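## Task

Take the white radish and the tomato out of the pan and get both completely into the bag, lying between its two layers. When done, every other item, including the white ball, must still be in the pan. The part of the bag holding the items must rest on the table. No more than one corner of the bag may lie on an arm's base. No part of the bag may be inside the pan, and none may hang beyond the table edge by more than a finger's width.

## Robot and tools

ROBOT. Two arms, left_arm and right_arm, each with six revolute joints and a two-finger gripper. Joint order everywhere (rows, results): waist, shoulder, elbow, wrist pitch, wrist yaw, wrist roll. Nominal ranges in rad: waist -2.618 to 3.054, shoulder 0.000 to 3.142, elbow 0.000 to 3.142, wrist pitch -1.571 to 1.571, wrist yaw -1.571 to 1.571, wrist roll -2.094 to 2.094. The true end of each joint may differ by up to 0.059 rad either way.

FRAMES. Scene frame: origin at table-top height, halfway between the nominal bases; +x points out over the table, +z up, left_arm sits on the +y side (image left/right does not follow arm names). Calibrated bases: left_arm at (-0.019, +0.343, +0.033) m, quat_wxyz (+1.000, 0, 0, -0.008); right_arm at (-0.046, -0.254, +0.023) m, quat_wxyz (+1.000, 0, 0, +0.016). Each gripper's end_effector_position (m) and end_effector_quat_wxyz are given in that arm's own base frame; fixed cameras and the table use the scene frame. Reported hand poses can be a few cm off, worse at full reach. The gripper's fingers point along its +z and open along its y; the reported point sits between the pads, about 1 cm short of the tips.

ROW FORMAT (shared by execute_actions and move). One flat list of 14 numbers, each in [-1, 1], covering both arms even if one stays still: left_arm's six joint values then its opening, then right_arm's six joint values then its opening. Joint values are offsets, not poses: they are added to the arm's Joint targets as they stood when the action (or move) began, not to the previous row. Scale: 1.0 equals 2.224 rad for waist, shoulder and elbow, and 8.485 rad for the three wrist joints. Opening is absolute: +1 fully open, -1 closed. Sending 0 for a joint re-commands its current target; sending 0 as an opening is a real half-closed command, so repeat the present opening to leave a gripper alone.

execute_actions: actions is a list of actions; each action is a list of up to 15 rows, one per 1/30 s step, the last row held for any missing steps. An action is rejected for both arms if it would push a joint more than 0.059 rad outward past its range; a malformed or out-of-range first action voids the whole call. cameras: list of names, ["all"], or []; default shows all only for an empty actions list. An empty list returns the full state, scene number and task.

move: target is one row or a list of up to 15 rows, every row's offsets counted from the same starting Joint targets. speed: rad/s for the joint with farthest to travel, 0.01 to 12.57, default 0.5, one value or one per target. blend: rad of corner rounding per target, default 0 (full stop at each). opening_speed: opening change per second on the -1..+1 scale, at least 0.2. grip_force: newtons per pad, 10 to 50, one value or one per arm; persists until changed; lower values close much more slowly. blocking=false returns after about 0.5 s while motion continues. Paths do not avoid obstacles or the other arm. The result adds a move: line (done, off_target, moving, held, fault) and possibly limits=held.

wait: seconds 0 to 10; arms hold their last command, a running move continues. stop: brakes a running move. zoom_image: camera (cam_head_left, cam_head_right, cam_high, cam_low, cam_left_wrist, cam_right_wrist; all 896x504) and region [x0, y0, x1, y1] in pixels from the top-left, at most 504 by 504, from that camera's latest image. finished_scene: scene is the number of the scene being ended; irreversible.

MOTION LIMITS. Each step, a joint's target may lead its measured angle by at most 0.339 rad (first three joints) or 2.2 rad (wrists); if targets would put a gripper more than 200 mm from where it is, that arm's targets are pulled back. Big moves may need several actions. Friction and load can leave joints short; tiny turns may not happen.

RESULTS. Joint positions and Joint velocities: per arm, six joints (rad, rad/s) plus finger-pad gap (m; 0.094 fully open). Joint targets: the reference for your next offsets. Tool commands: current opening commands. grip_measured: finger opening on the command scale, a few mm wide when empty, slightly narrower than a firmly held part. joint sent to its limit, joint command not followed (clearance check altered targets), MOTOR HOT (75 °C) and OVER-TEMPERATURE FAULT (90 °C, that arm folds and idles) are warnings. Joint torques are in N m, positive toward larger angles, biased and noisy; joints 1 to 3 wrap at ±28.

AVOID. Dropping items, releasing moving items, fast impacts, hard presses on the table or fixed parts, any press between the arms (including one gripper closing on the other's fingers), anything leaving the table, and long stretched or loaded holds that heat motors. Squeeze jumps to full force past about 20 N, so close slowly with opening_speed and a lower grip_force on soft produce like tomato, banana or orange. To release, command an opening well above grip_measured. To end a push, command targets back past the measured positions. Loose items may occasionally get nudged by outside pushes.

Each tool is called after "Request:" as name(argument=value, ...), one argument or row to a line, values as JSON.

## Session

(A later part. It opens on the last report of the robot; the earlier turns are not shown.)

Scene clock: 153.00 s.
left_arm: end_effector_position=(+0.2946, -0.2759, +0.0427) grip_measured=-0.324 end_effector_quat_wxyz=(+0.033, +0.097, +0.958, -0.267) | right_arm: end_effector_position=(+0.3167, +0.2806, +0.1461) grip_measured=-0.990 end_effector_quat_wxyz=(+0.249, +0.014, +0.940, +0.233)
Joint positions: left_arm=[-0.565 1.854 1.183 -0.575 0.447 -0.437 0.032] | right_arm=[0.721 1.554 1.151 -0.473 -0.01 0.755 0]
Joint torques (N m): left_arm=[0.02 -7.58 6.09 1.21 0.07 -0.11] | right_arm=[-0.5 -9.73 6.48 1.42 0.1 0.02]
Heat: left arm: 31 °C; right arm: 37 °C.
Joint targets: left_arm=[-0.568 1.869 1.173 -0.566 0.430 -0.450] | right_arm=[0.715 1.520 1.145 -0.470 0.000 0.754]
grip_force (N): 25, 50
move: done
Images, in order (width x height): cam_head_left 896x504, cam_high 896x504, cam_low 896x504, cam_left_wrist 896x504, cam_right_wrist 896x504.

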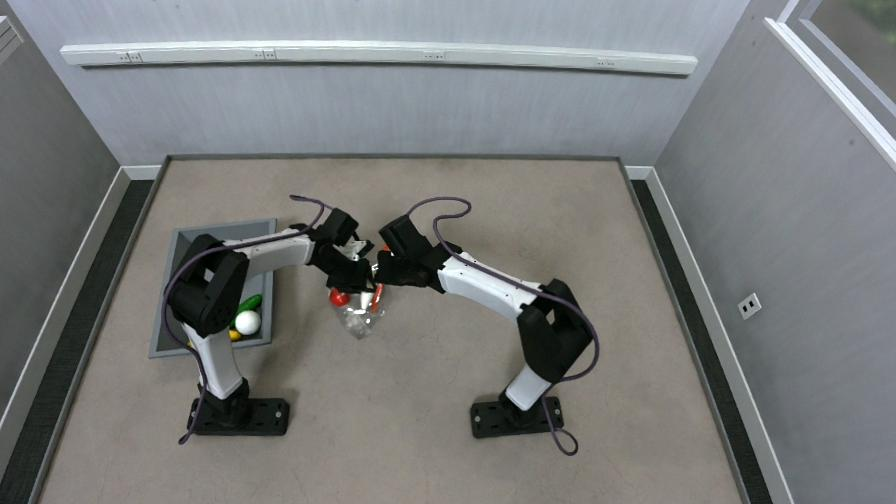

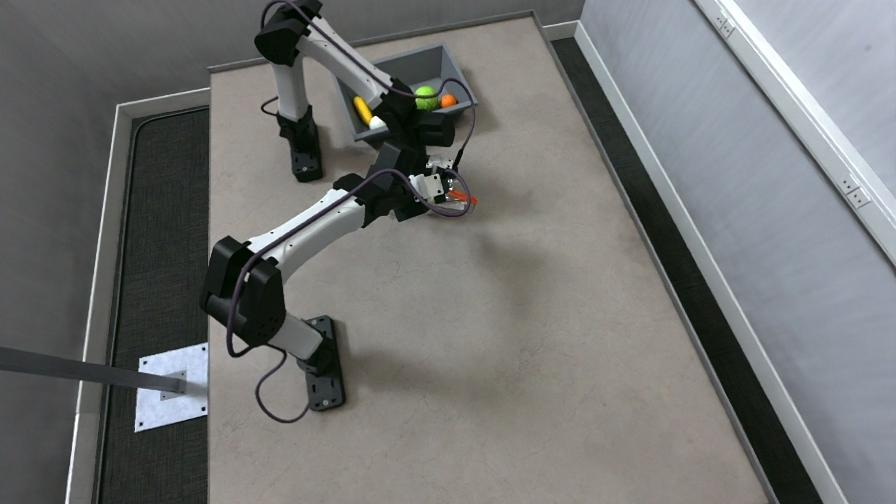

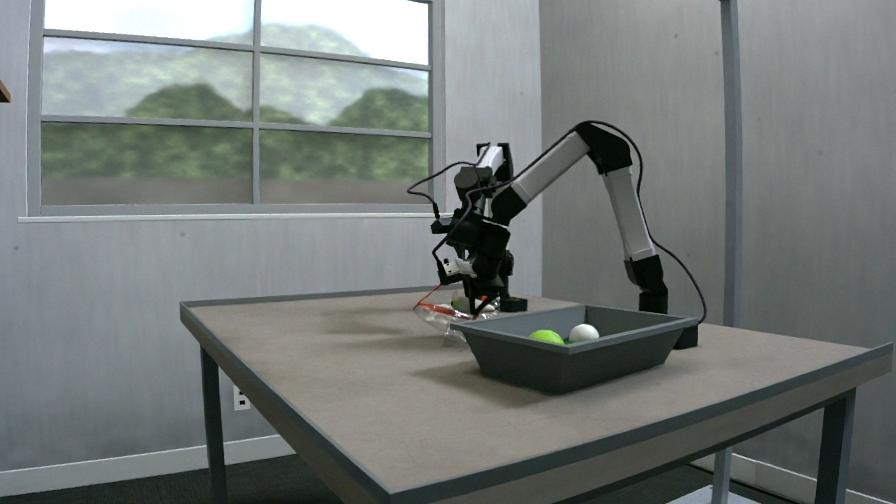

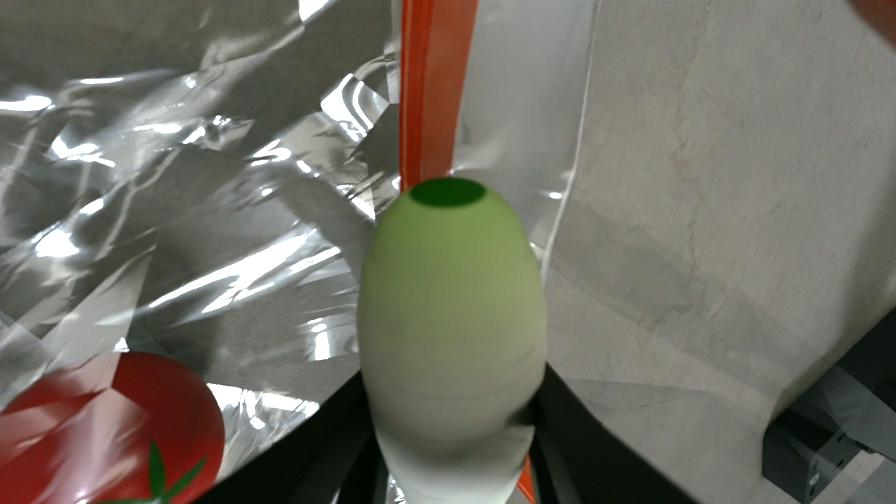

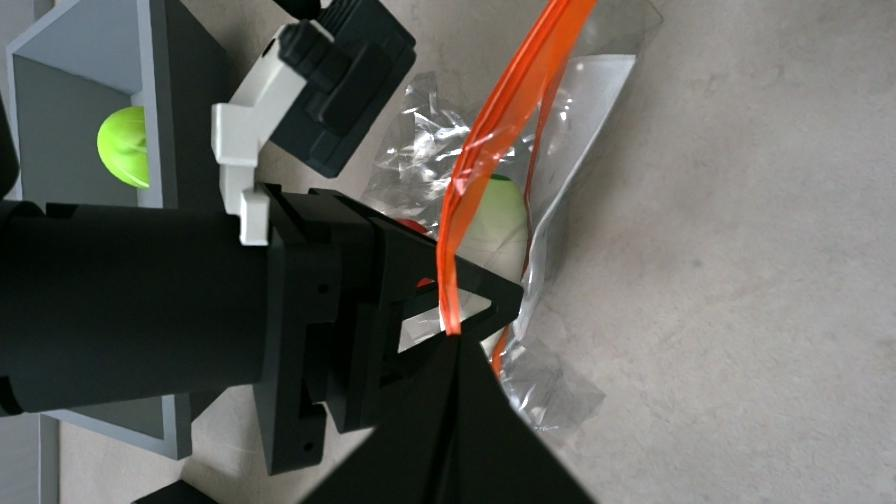

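Request:
move(
  target=[
    [0.0953,-0.1443,0.0405,-0.0606,0.0064,0.0271,-0.38,0,0,0,0,0,0,-1],
    [-0.2835,-0.0998,0.1078,-0.0908,-0.0507,0.0943,-0.38,0,0,0,0,0,0,-1],
    [-0.2835,-0.0030,-0.0388,-0.0270,-0.0507,0.0943,-0.38,0,0,0,0,0,0,-1],
  ],
  speed=[0.5,0.7,0.4],
  blend=[0.08,0.05,0],
  cameras=["all"],
)

Scene clock: 161.13 s.
left_arm: end_effector_position=(+0.1125, -0.2941, -0.0048) grip_measured=-0.325 end_effector_quat_wxyz=(+0.004, +0.696, +0.718, -0.005) | right_arm: end_effector_position=(+0.3107, +0.2704, +0.1398) grip_measured=-0.990 end_effector_quat_wxyz=(+0.243, +0.015, +0.944, +0.222)
Joint positions: left_arm=[-1.202 1.849 1.095 -0.806 0.006 0.338 0.032] | right_arm=[0.713 1.53 1.118 -0.489 -0.007 0.748 0]
Joint torques (N m): left_arm=[0.46 -6.89 5.34 0.53 -0.03 0.07] | right_arm=[0.25 -7.43 9.5 1.55 0.07 0.09]
Heat: left arm: 32 °C; right arm: 38 °C.
Joint targets: left_arm=[-1.199 1.862 1.087 -0.795 0.000 0.350] | right_arm=[0.715 1.520 1.145 -0.469 0.000 0.755]
grip_force (N): 25, 50
move: done

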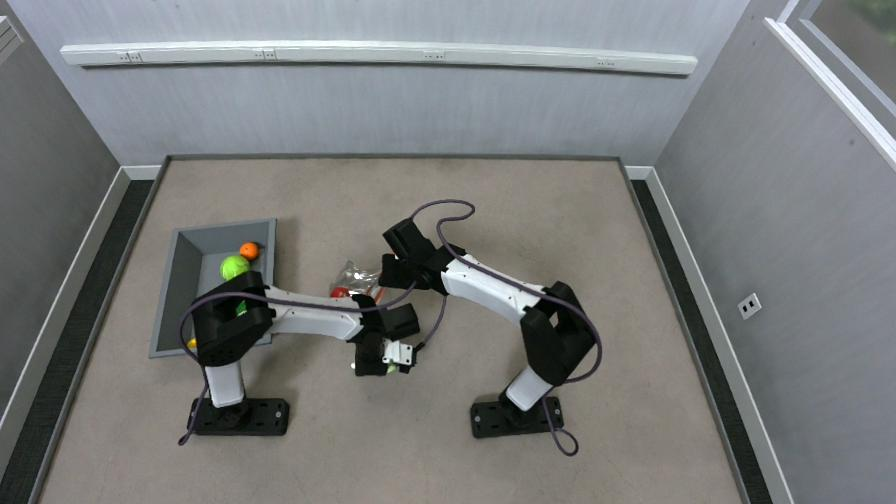

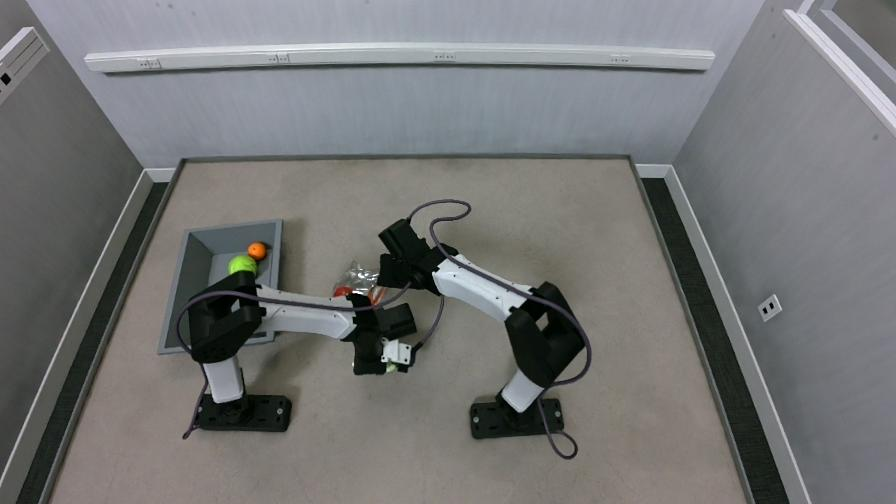

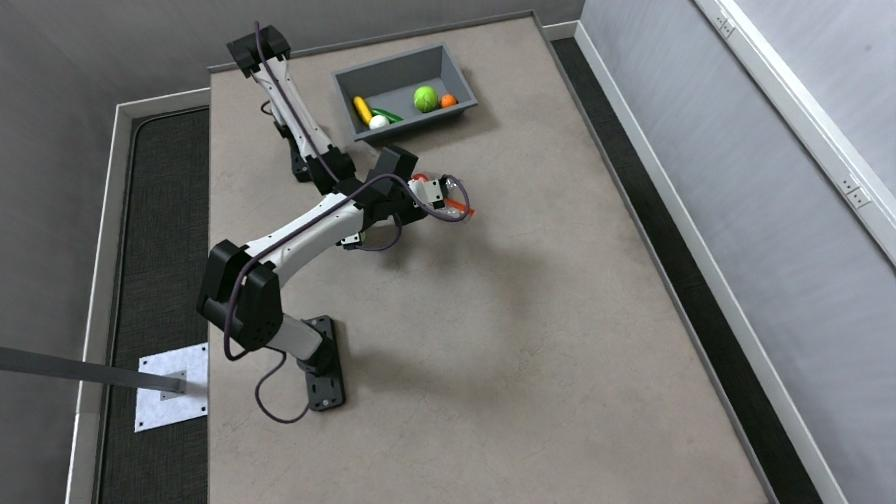

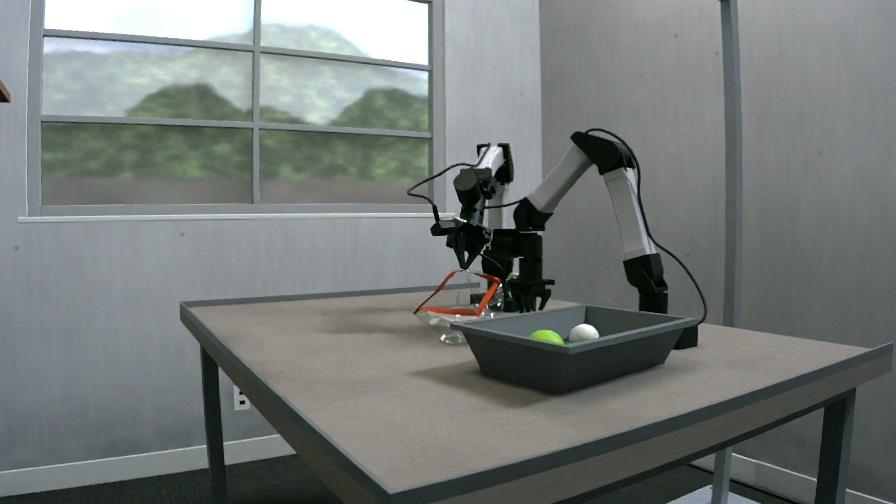

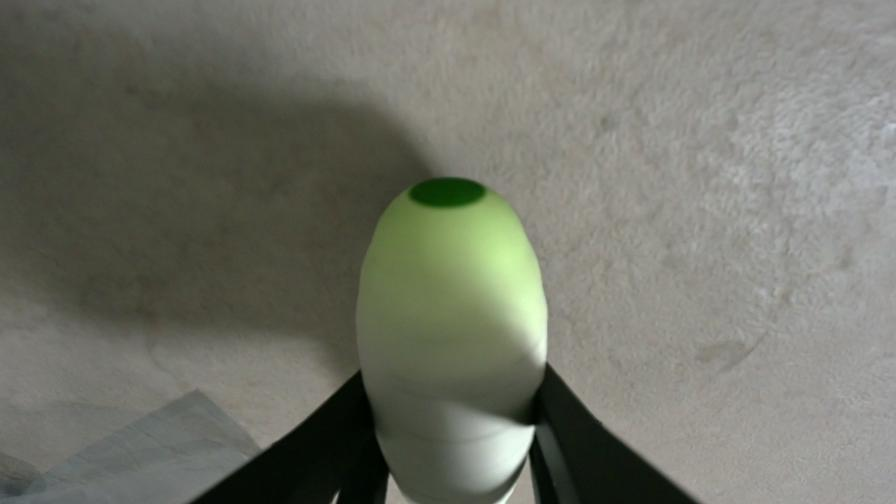

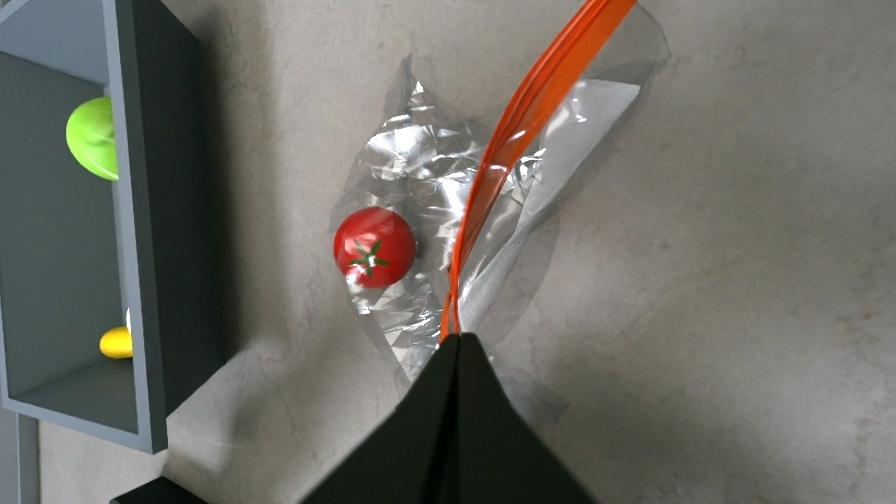

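Request:
move(
  target=[
    [0,0,0,0,0,0,0.0,0,0,0,0,0,0,-1],
    [0,-0.0968,0.1466,-0.0638,0,0,0.0,0,0,0,0,0,0,-1],
    [0.3790,-0.1187,0.0791,-0.0277,0.0570,-0.0672,0.0,0,0,0,0,0,0,-1],
  ],
  speed=[0.5,0.4,0.8],
  blend=[0,0.08,0],
  opening_speed=0.8,
  grip_force=[50,50],
  cameras=["all"],
)

Request:
zoom_image(
  camera="cam_low",
  region=[400, 240, 560, 350],
)

Scene clock: 165.40 s.
left_arm: end_effector_position=(+0.2790, -0.1870, +0.1240) grip_measured=-0.002 end_effector_quat_wxyz=(+0.021, +0.092, +0.964, -0.247) | right_arm: end_effector_position=(+0.3181, +0.2715, +0.1480) grip_measured=-0.990 end_effector_quat_wxyz=(+0.257, +0.026, +0.939, +0.227)
Joint positions: left_arm=[-0.355 1.625 1.275 -1.039 0.468 -0.207 0.047] | right_arm=[0.71 1.53 1.132 -0.473 0.009 0.763 0]
Joint torques (N m): left_arm=[0.09 -8.96 6.12 0.91 0.39 -0.11] | right_arm=[0.57 -7.46 8.21 1.43 -0.08 -0.07]
Heat: left arm: 32 °C; right arm: 38 °C.
Joint targets: left_arm=[-0.356 1.598 1.263 -1.030 0.484 -0.220] | right_arm=[0.715 1.520 1.145 -0.470 0.000 0.755]
move: done

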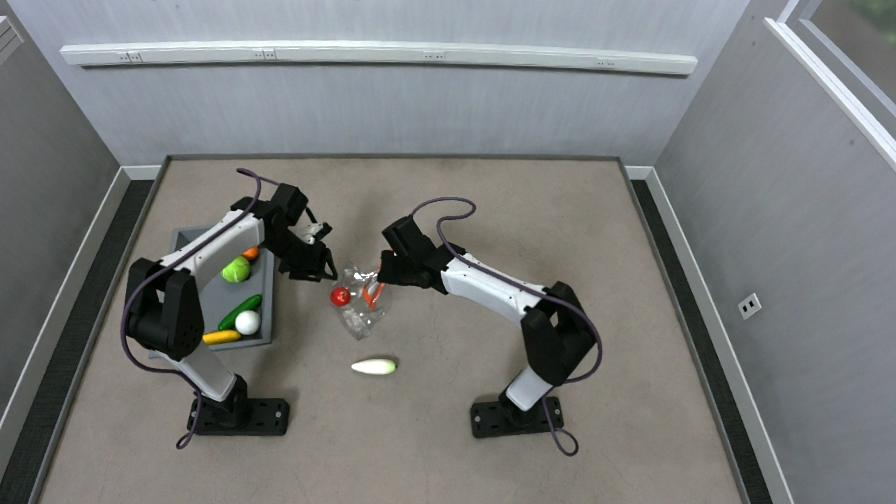

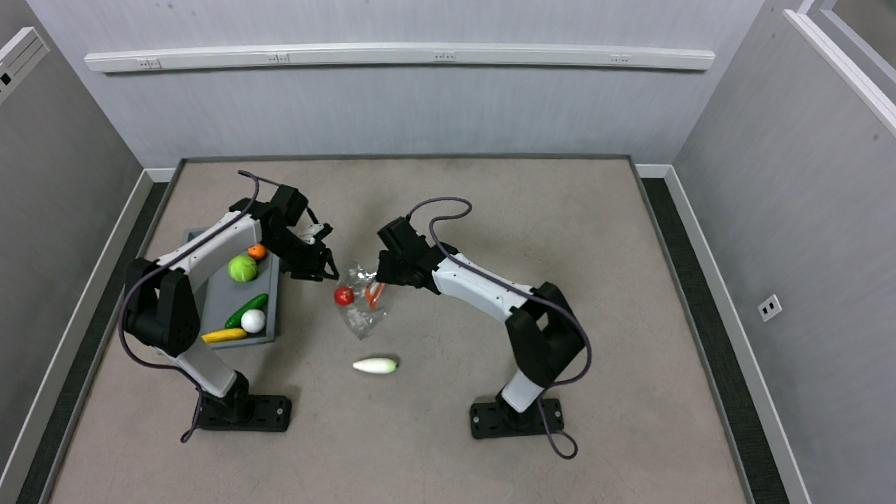

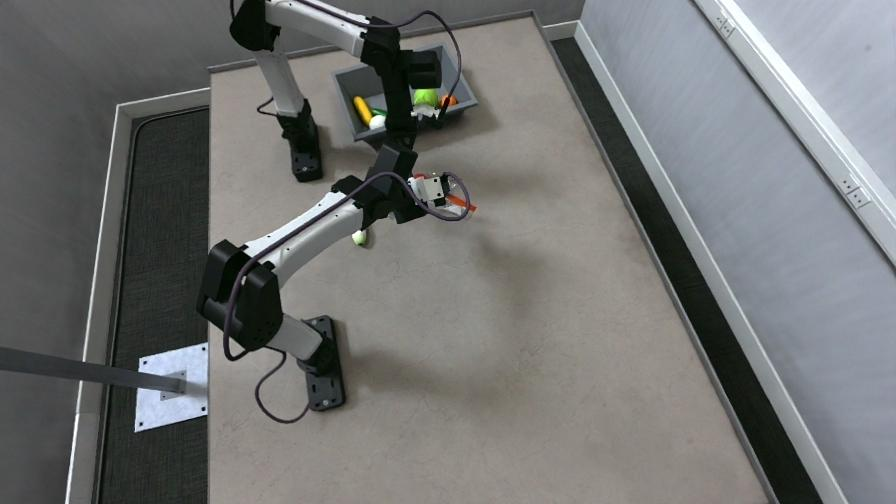

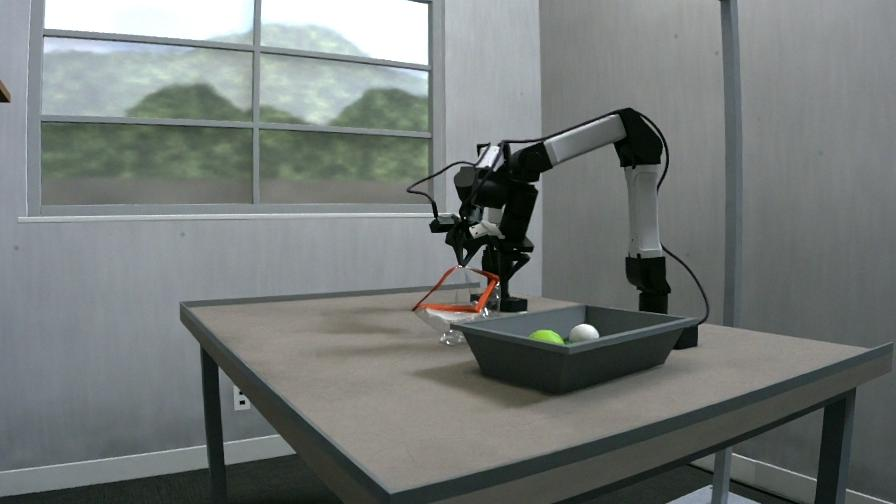

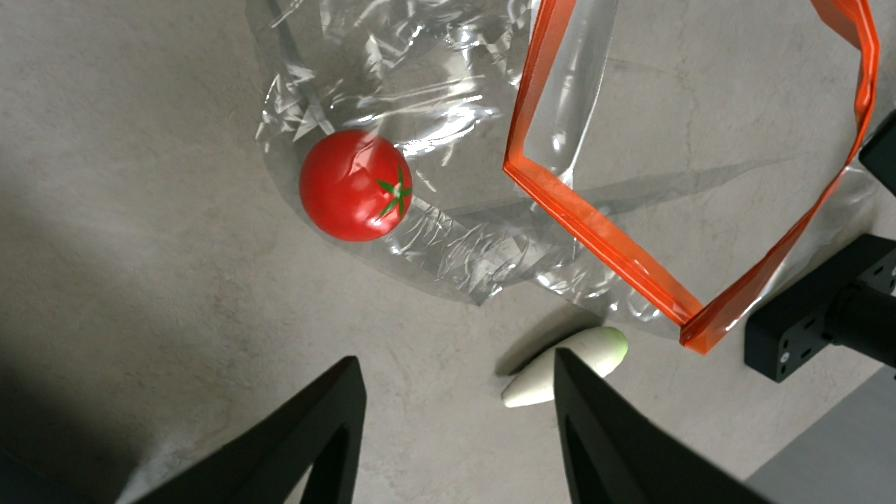

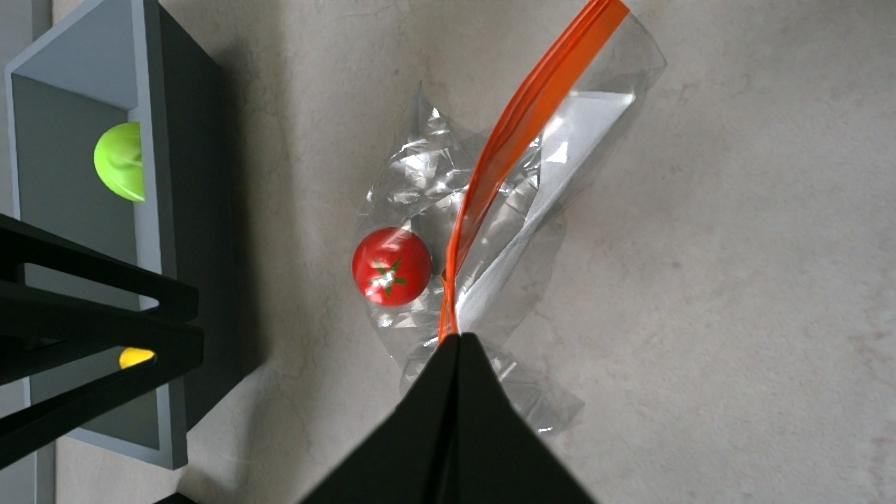

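Scaled by 3.150 from the camera's 896x504 image, which has a finer 1280x720 frame.

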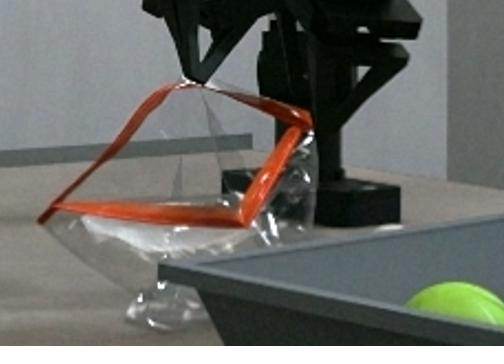

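Request:
move(
  target=[-0.0872,0.1084,-0.1227,0.0717,-0.0057,-0.0487,-0.1,0,0,0,0,0,0,-1],
  speed=0.5,
  cameras=["cam_left_wrist","cam_right_wrist","cam_low","cam_high"],
)

Request:
zoom_image(
  camera="cam_low",
  region=[400, 240, 560, 350],
)

Scene clock: 168.33 s.
left_arm: end_effector_position=(+0.2756, -0.2578, +0.0133) grip_measured=-0.099 end_effector_quat_wxyz=(+0.009, +0.002, +0.962, -0.272) | right_arm: end_effector_position=(+0.3180, +0.2714, +0.1479) grip_measured=-0.990 end_effector_quat_wxyz=(+0.256, +0.026, +0.939, +0.227)
Joint positions: left_arm=[-0.549 1.819 1.002 -0.429 0.453 -0.62 0.042] | right_arm=[0.71 1.53 1.132 -0.474 0.008 0.763 0]
Joint torques (N m): left_arm=[0.14 -6.41 5.37 1.22 0.06 -0.13] | right_arm=[0.57 -7.49 8.21 1.43 -0.07 -0.07]
Heat: left arm: 32 °C; right arm: 38 °C.
Joint targets: left_arm=[-0.550 1.840 0.990 -0.421 0.435 -0.633] | right_arm=[0.715 1.520 1.145 -0.469 0.000 0.755]
move: done
Images, in order (width x height): cam_high 896x504, cam_low 896x504, cam_left_wrist 896x504, cam_right_wrist 896x504.

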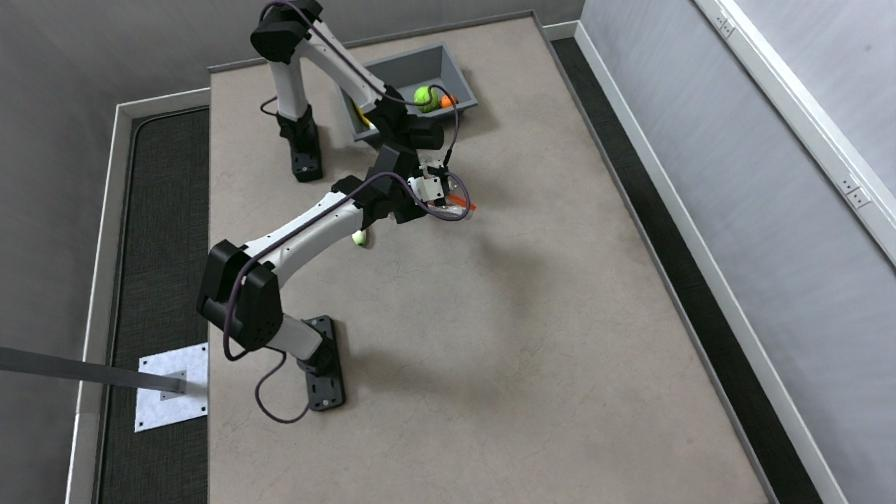

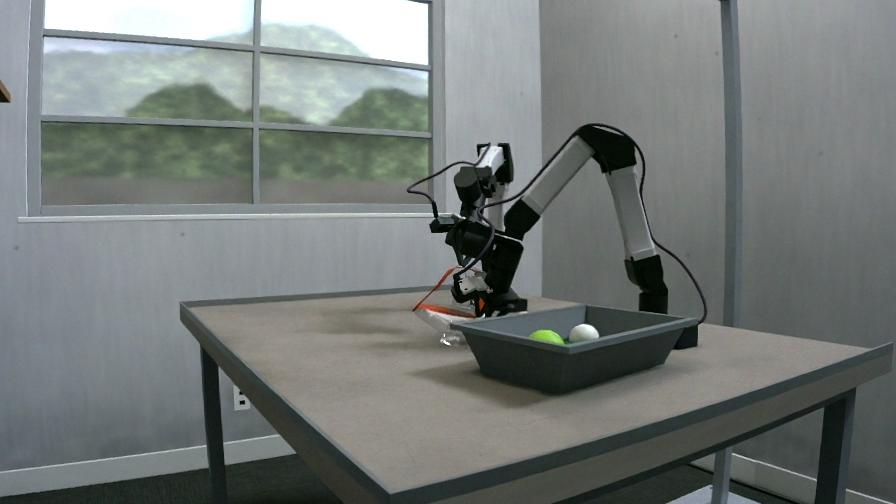

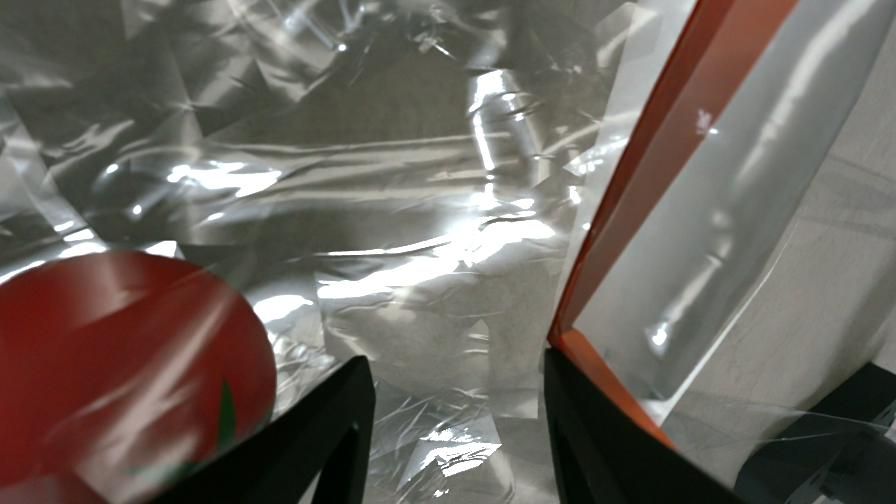

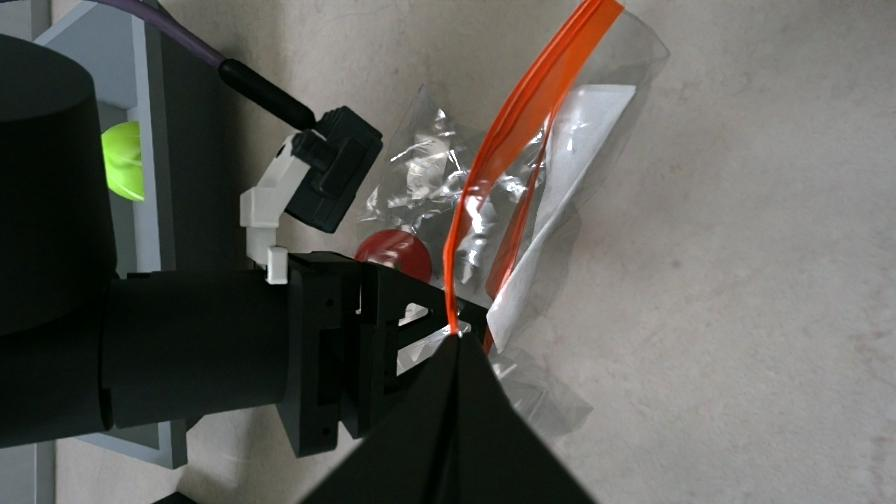

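Scaled by 3.150 from the camera's 896x504 image, which has a finer 1280x720 frame.

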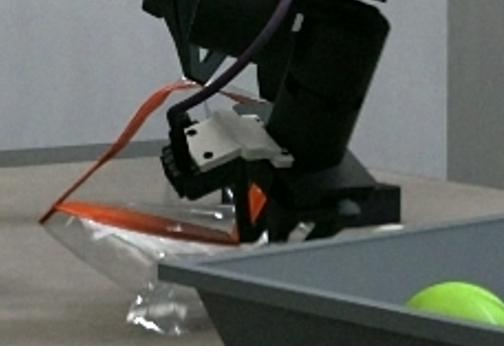

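Request:
move(
  target=[
    [-0.0135,-0.0292,0.0058,0.0024,-0.0009,-0.0035,-0.1,0,0,0,0,0,0,-1],
    [-0.0258,-0.0180,0.0121,-0.0047,-0.0020,-0.0067,-0.1,0,0,0,0,0,0,-1],
    [-0.0258,0.0189,0.0121,0.0047,-0.0020,-0.0067,-0.1,0,0,0,0,0,0,-1],
  ],
  speed=0.25,
  blend=[0.01,0.01,0],
  cameras=["cam_left_wrist","cam_right_wrist","cam_low","cam_high"],
)

Request:
zoom_image(
  camera="cam_low",
  region=[400, 240, 560, 350],
)

Scene clock: 170.40 s.
left_arm: end_effector_position=(+0.2695, -0.2764, +0.0043) grip_measured=-0.099 end_effector_quat_wxyz=(+0.005, +0.003, +0.963, -0.271) | right_arm: end_effector_position=(+0.3178, +0.2713, +0.1477) grip_measured=-0.990 end_effector_quat_wxyz=(+0.256, +0.026, +0.939, +0.227)
Joint positions: left_arm=[-0.606 1.856 1.007 -0.38 0.438 -0.676 0.042] | right_arm=[0.71 1.53 1.132 -0.475 0.008 0.763 0]
Joint torques (N m): left_arm=[0.08 -6.31 7.43 1.16 0.03 -0.14] | right_arm=[0.57 -7.47 8.23 1.45 -0.07 -0.08]
Heat: left arm: 32 °C; right arm: 38 °C.
Joint targets: left_arm=[-0.607 1.881 1.017 -0.381 0.419 -0.690] | right_arm=[0.715 1.520 1.145 -0.469 0.000 0.755]
move: done
Images, in order (width x height): cam_high 896x504, cam_low 896x504, cam_left_wrist 896x504, cam_right_wrist 896x504.

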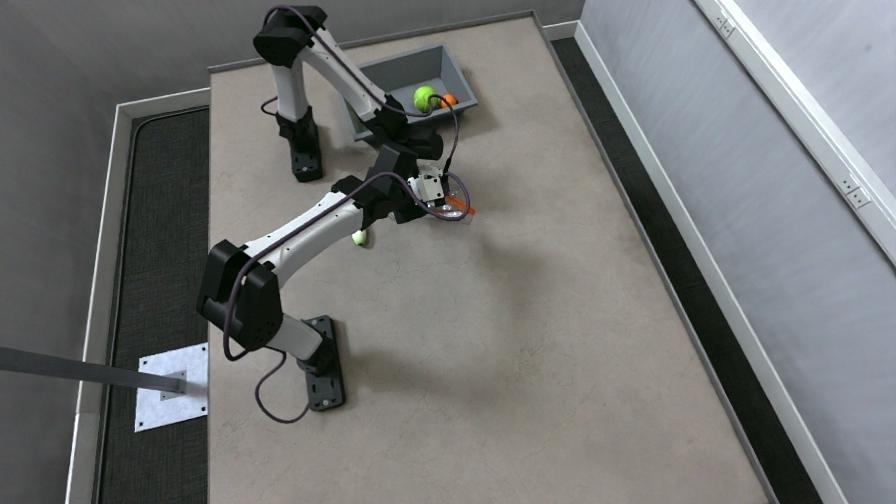

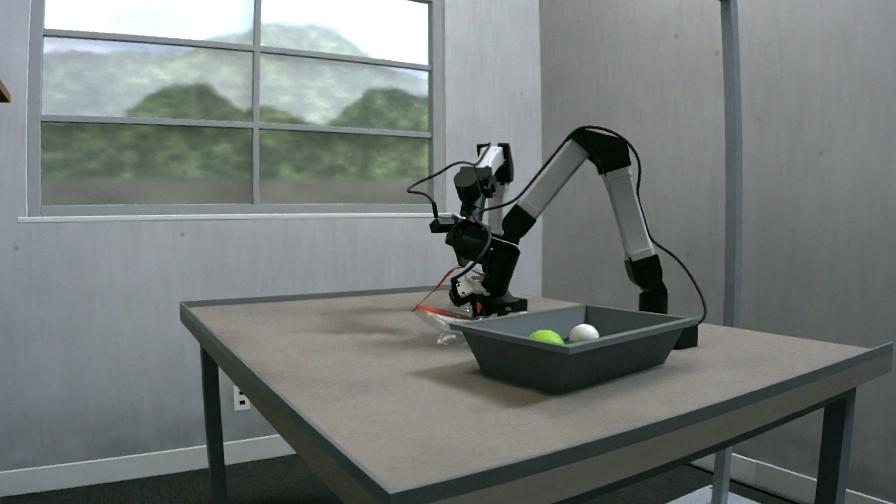

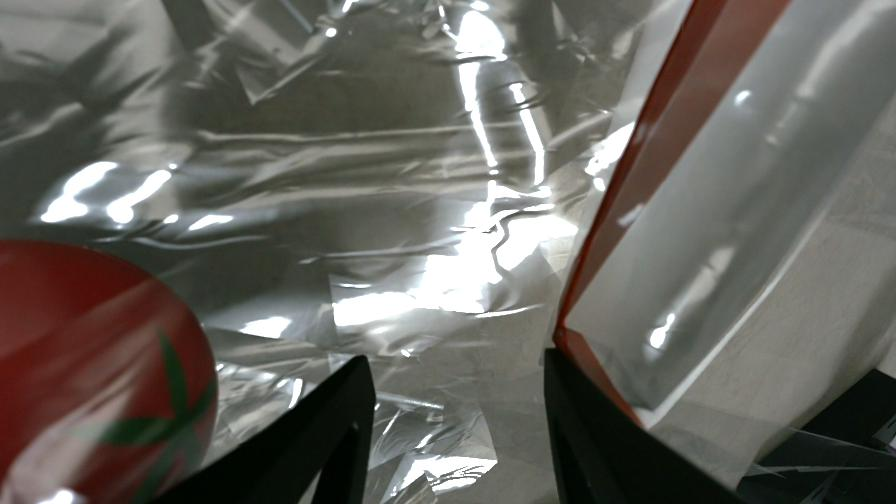

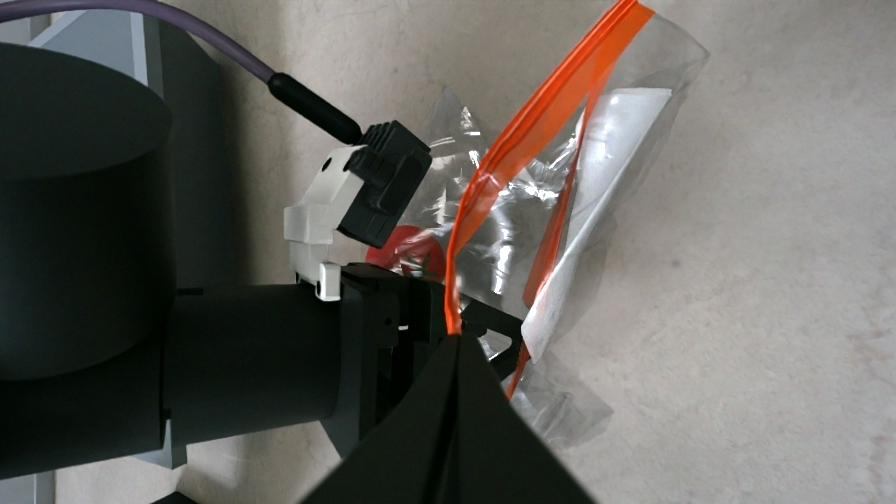

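Scaled by 3.150 from the camera's 896x504 image, which has a finer 1280x720 frame.

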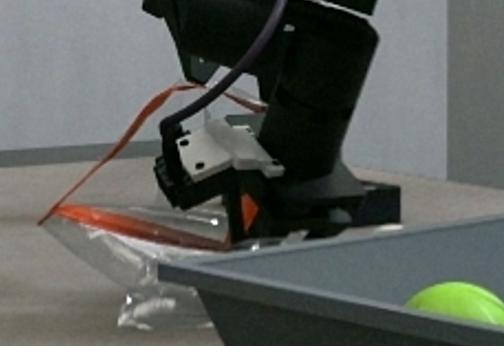

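Request:
move(
  target=[
    [0.1129,-0.1272,0.1106,-0.0765,0.0077,0.0554,-0.1,0,0,0,0,0,0,-1],
    [0.1129,-0.1272,0.1106,-0.0765,0.0077,0.0554,-0.1,-0.0580,0.0465,-0.2383,0.0681,0,-0.0153,-1],
  ],
  speed=[0.5,0.4],
  blend=0.05,
  cameras=["all"],
)

Request:
zoom_image(
  camera="cam_low",
  region=[400, 240, 560, 350],
)

Scene clock: 174.77 s.
left_arm: end_effector_position=(+0.2749, -0.1876, +0.1187) grip_measured=-0.099 end_effector_quat_wxyz=(+0.017, +0.083, +0.965, -0.247) | right_arm: end_effector_position=(+0.3053, +0.2038, +0.0084) grip_measured=-0.990 end_effector_quat_wxyz=(+0.268, +0.020, +0.945, +0.184)
Joint positions: left_arm=[-0.36 1.616 1.244 -1.018 0.469 -0.233 0.042] | right_arm=[0.592 1.613 0.616 0.089 0.007 0.633 0]
Joint torques (N m): left_arm=[0.51 -8.16 9.07 0.67 0.4 0.11] | right_arm=[-0.5 -5.01 5.45 1.53 -0.07 -0.07]
Heat: left arm: 32 °C; right arm: 38 °C.
Joint targets: left_arm=[-0.356 1.598 1.263 -1.031 0.484 -0.220] | right_arm=[0.586 1.623 0.615 0.108 0.000 0.625]
move: done

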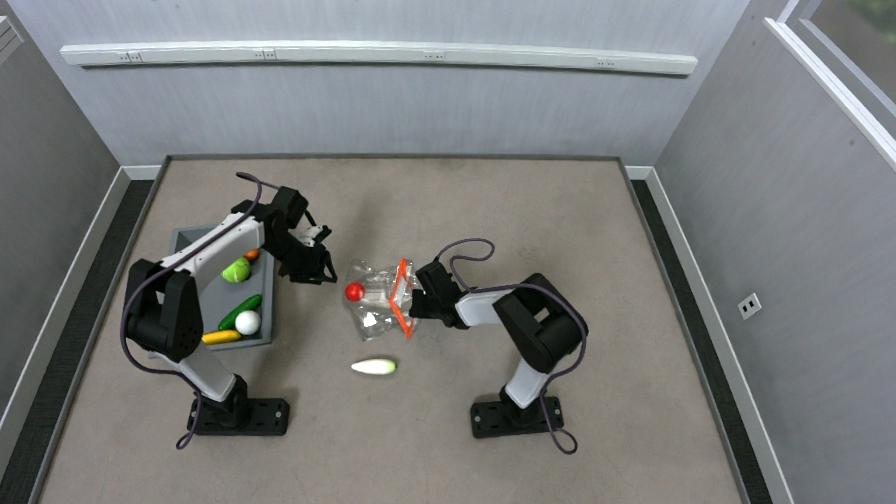

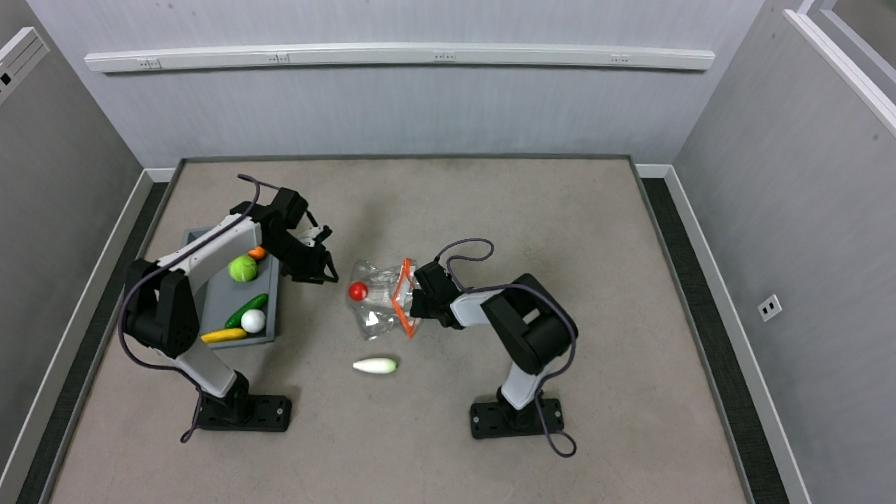

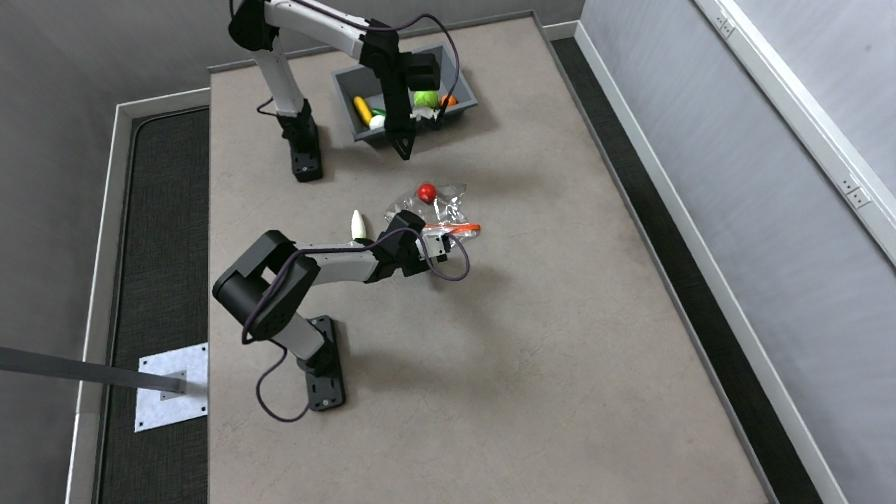

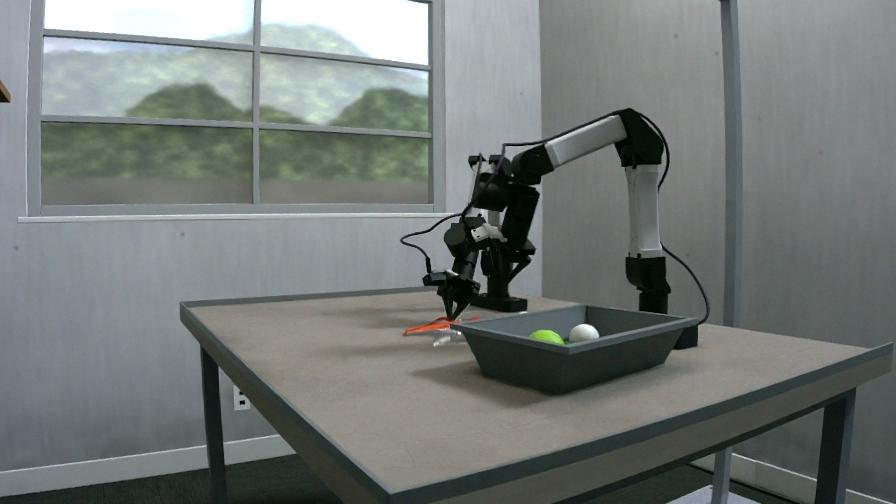

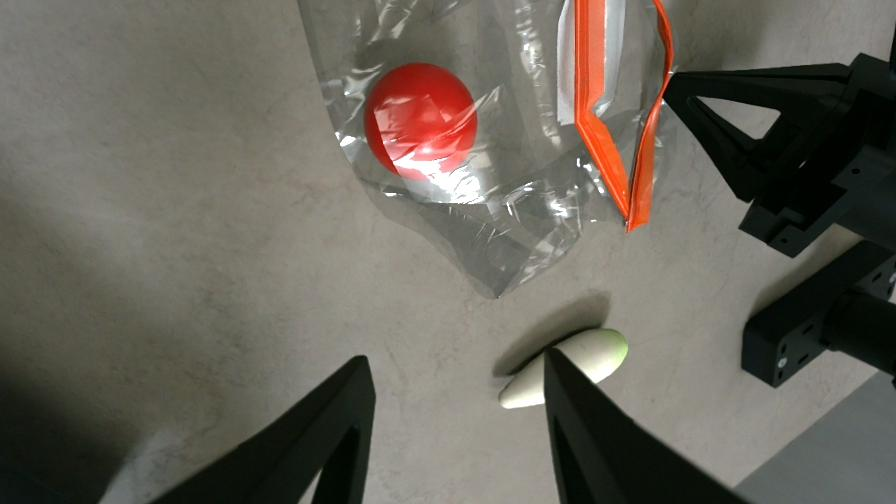

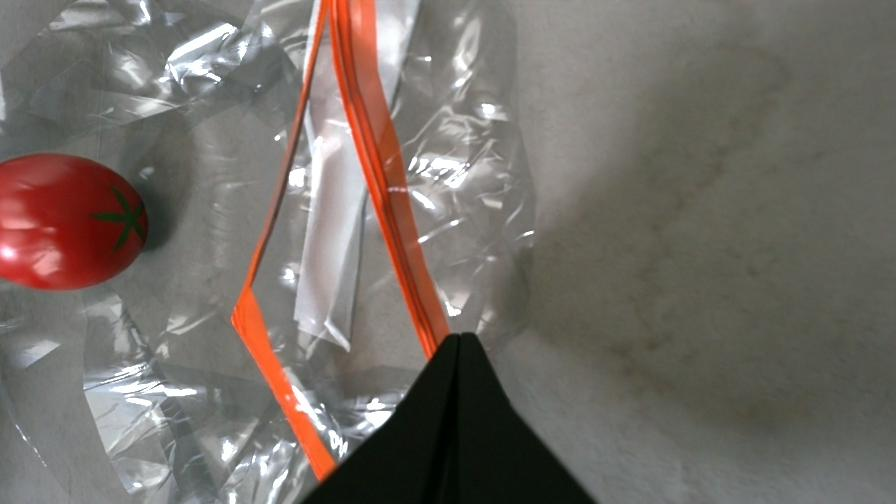

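Scaled by 3.150 from the camera's 896x504 image, which has a finer 1280x720 frame.

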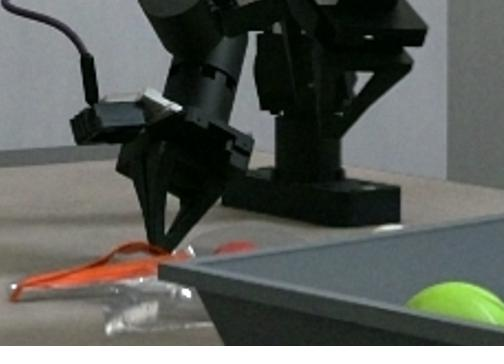

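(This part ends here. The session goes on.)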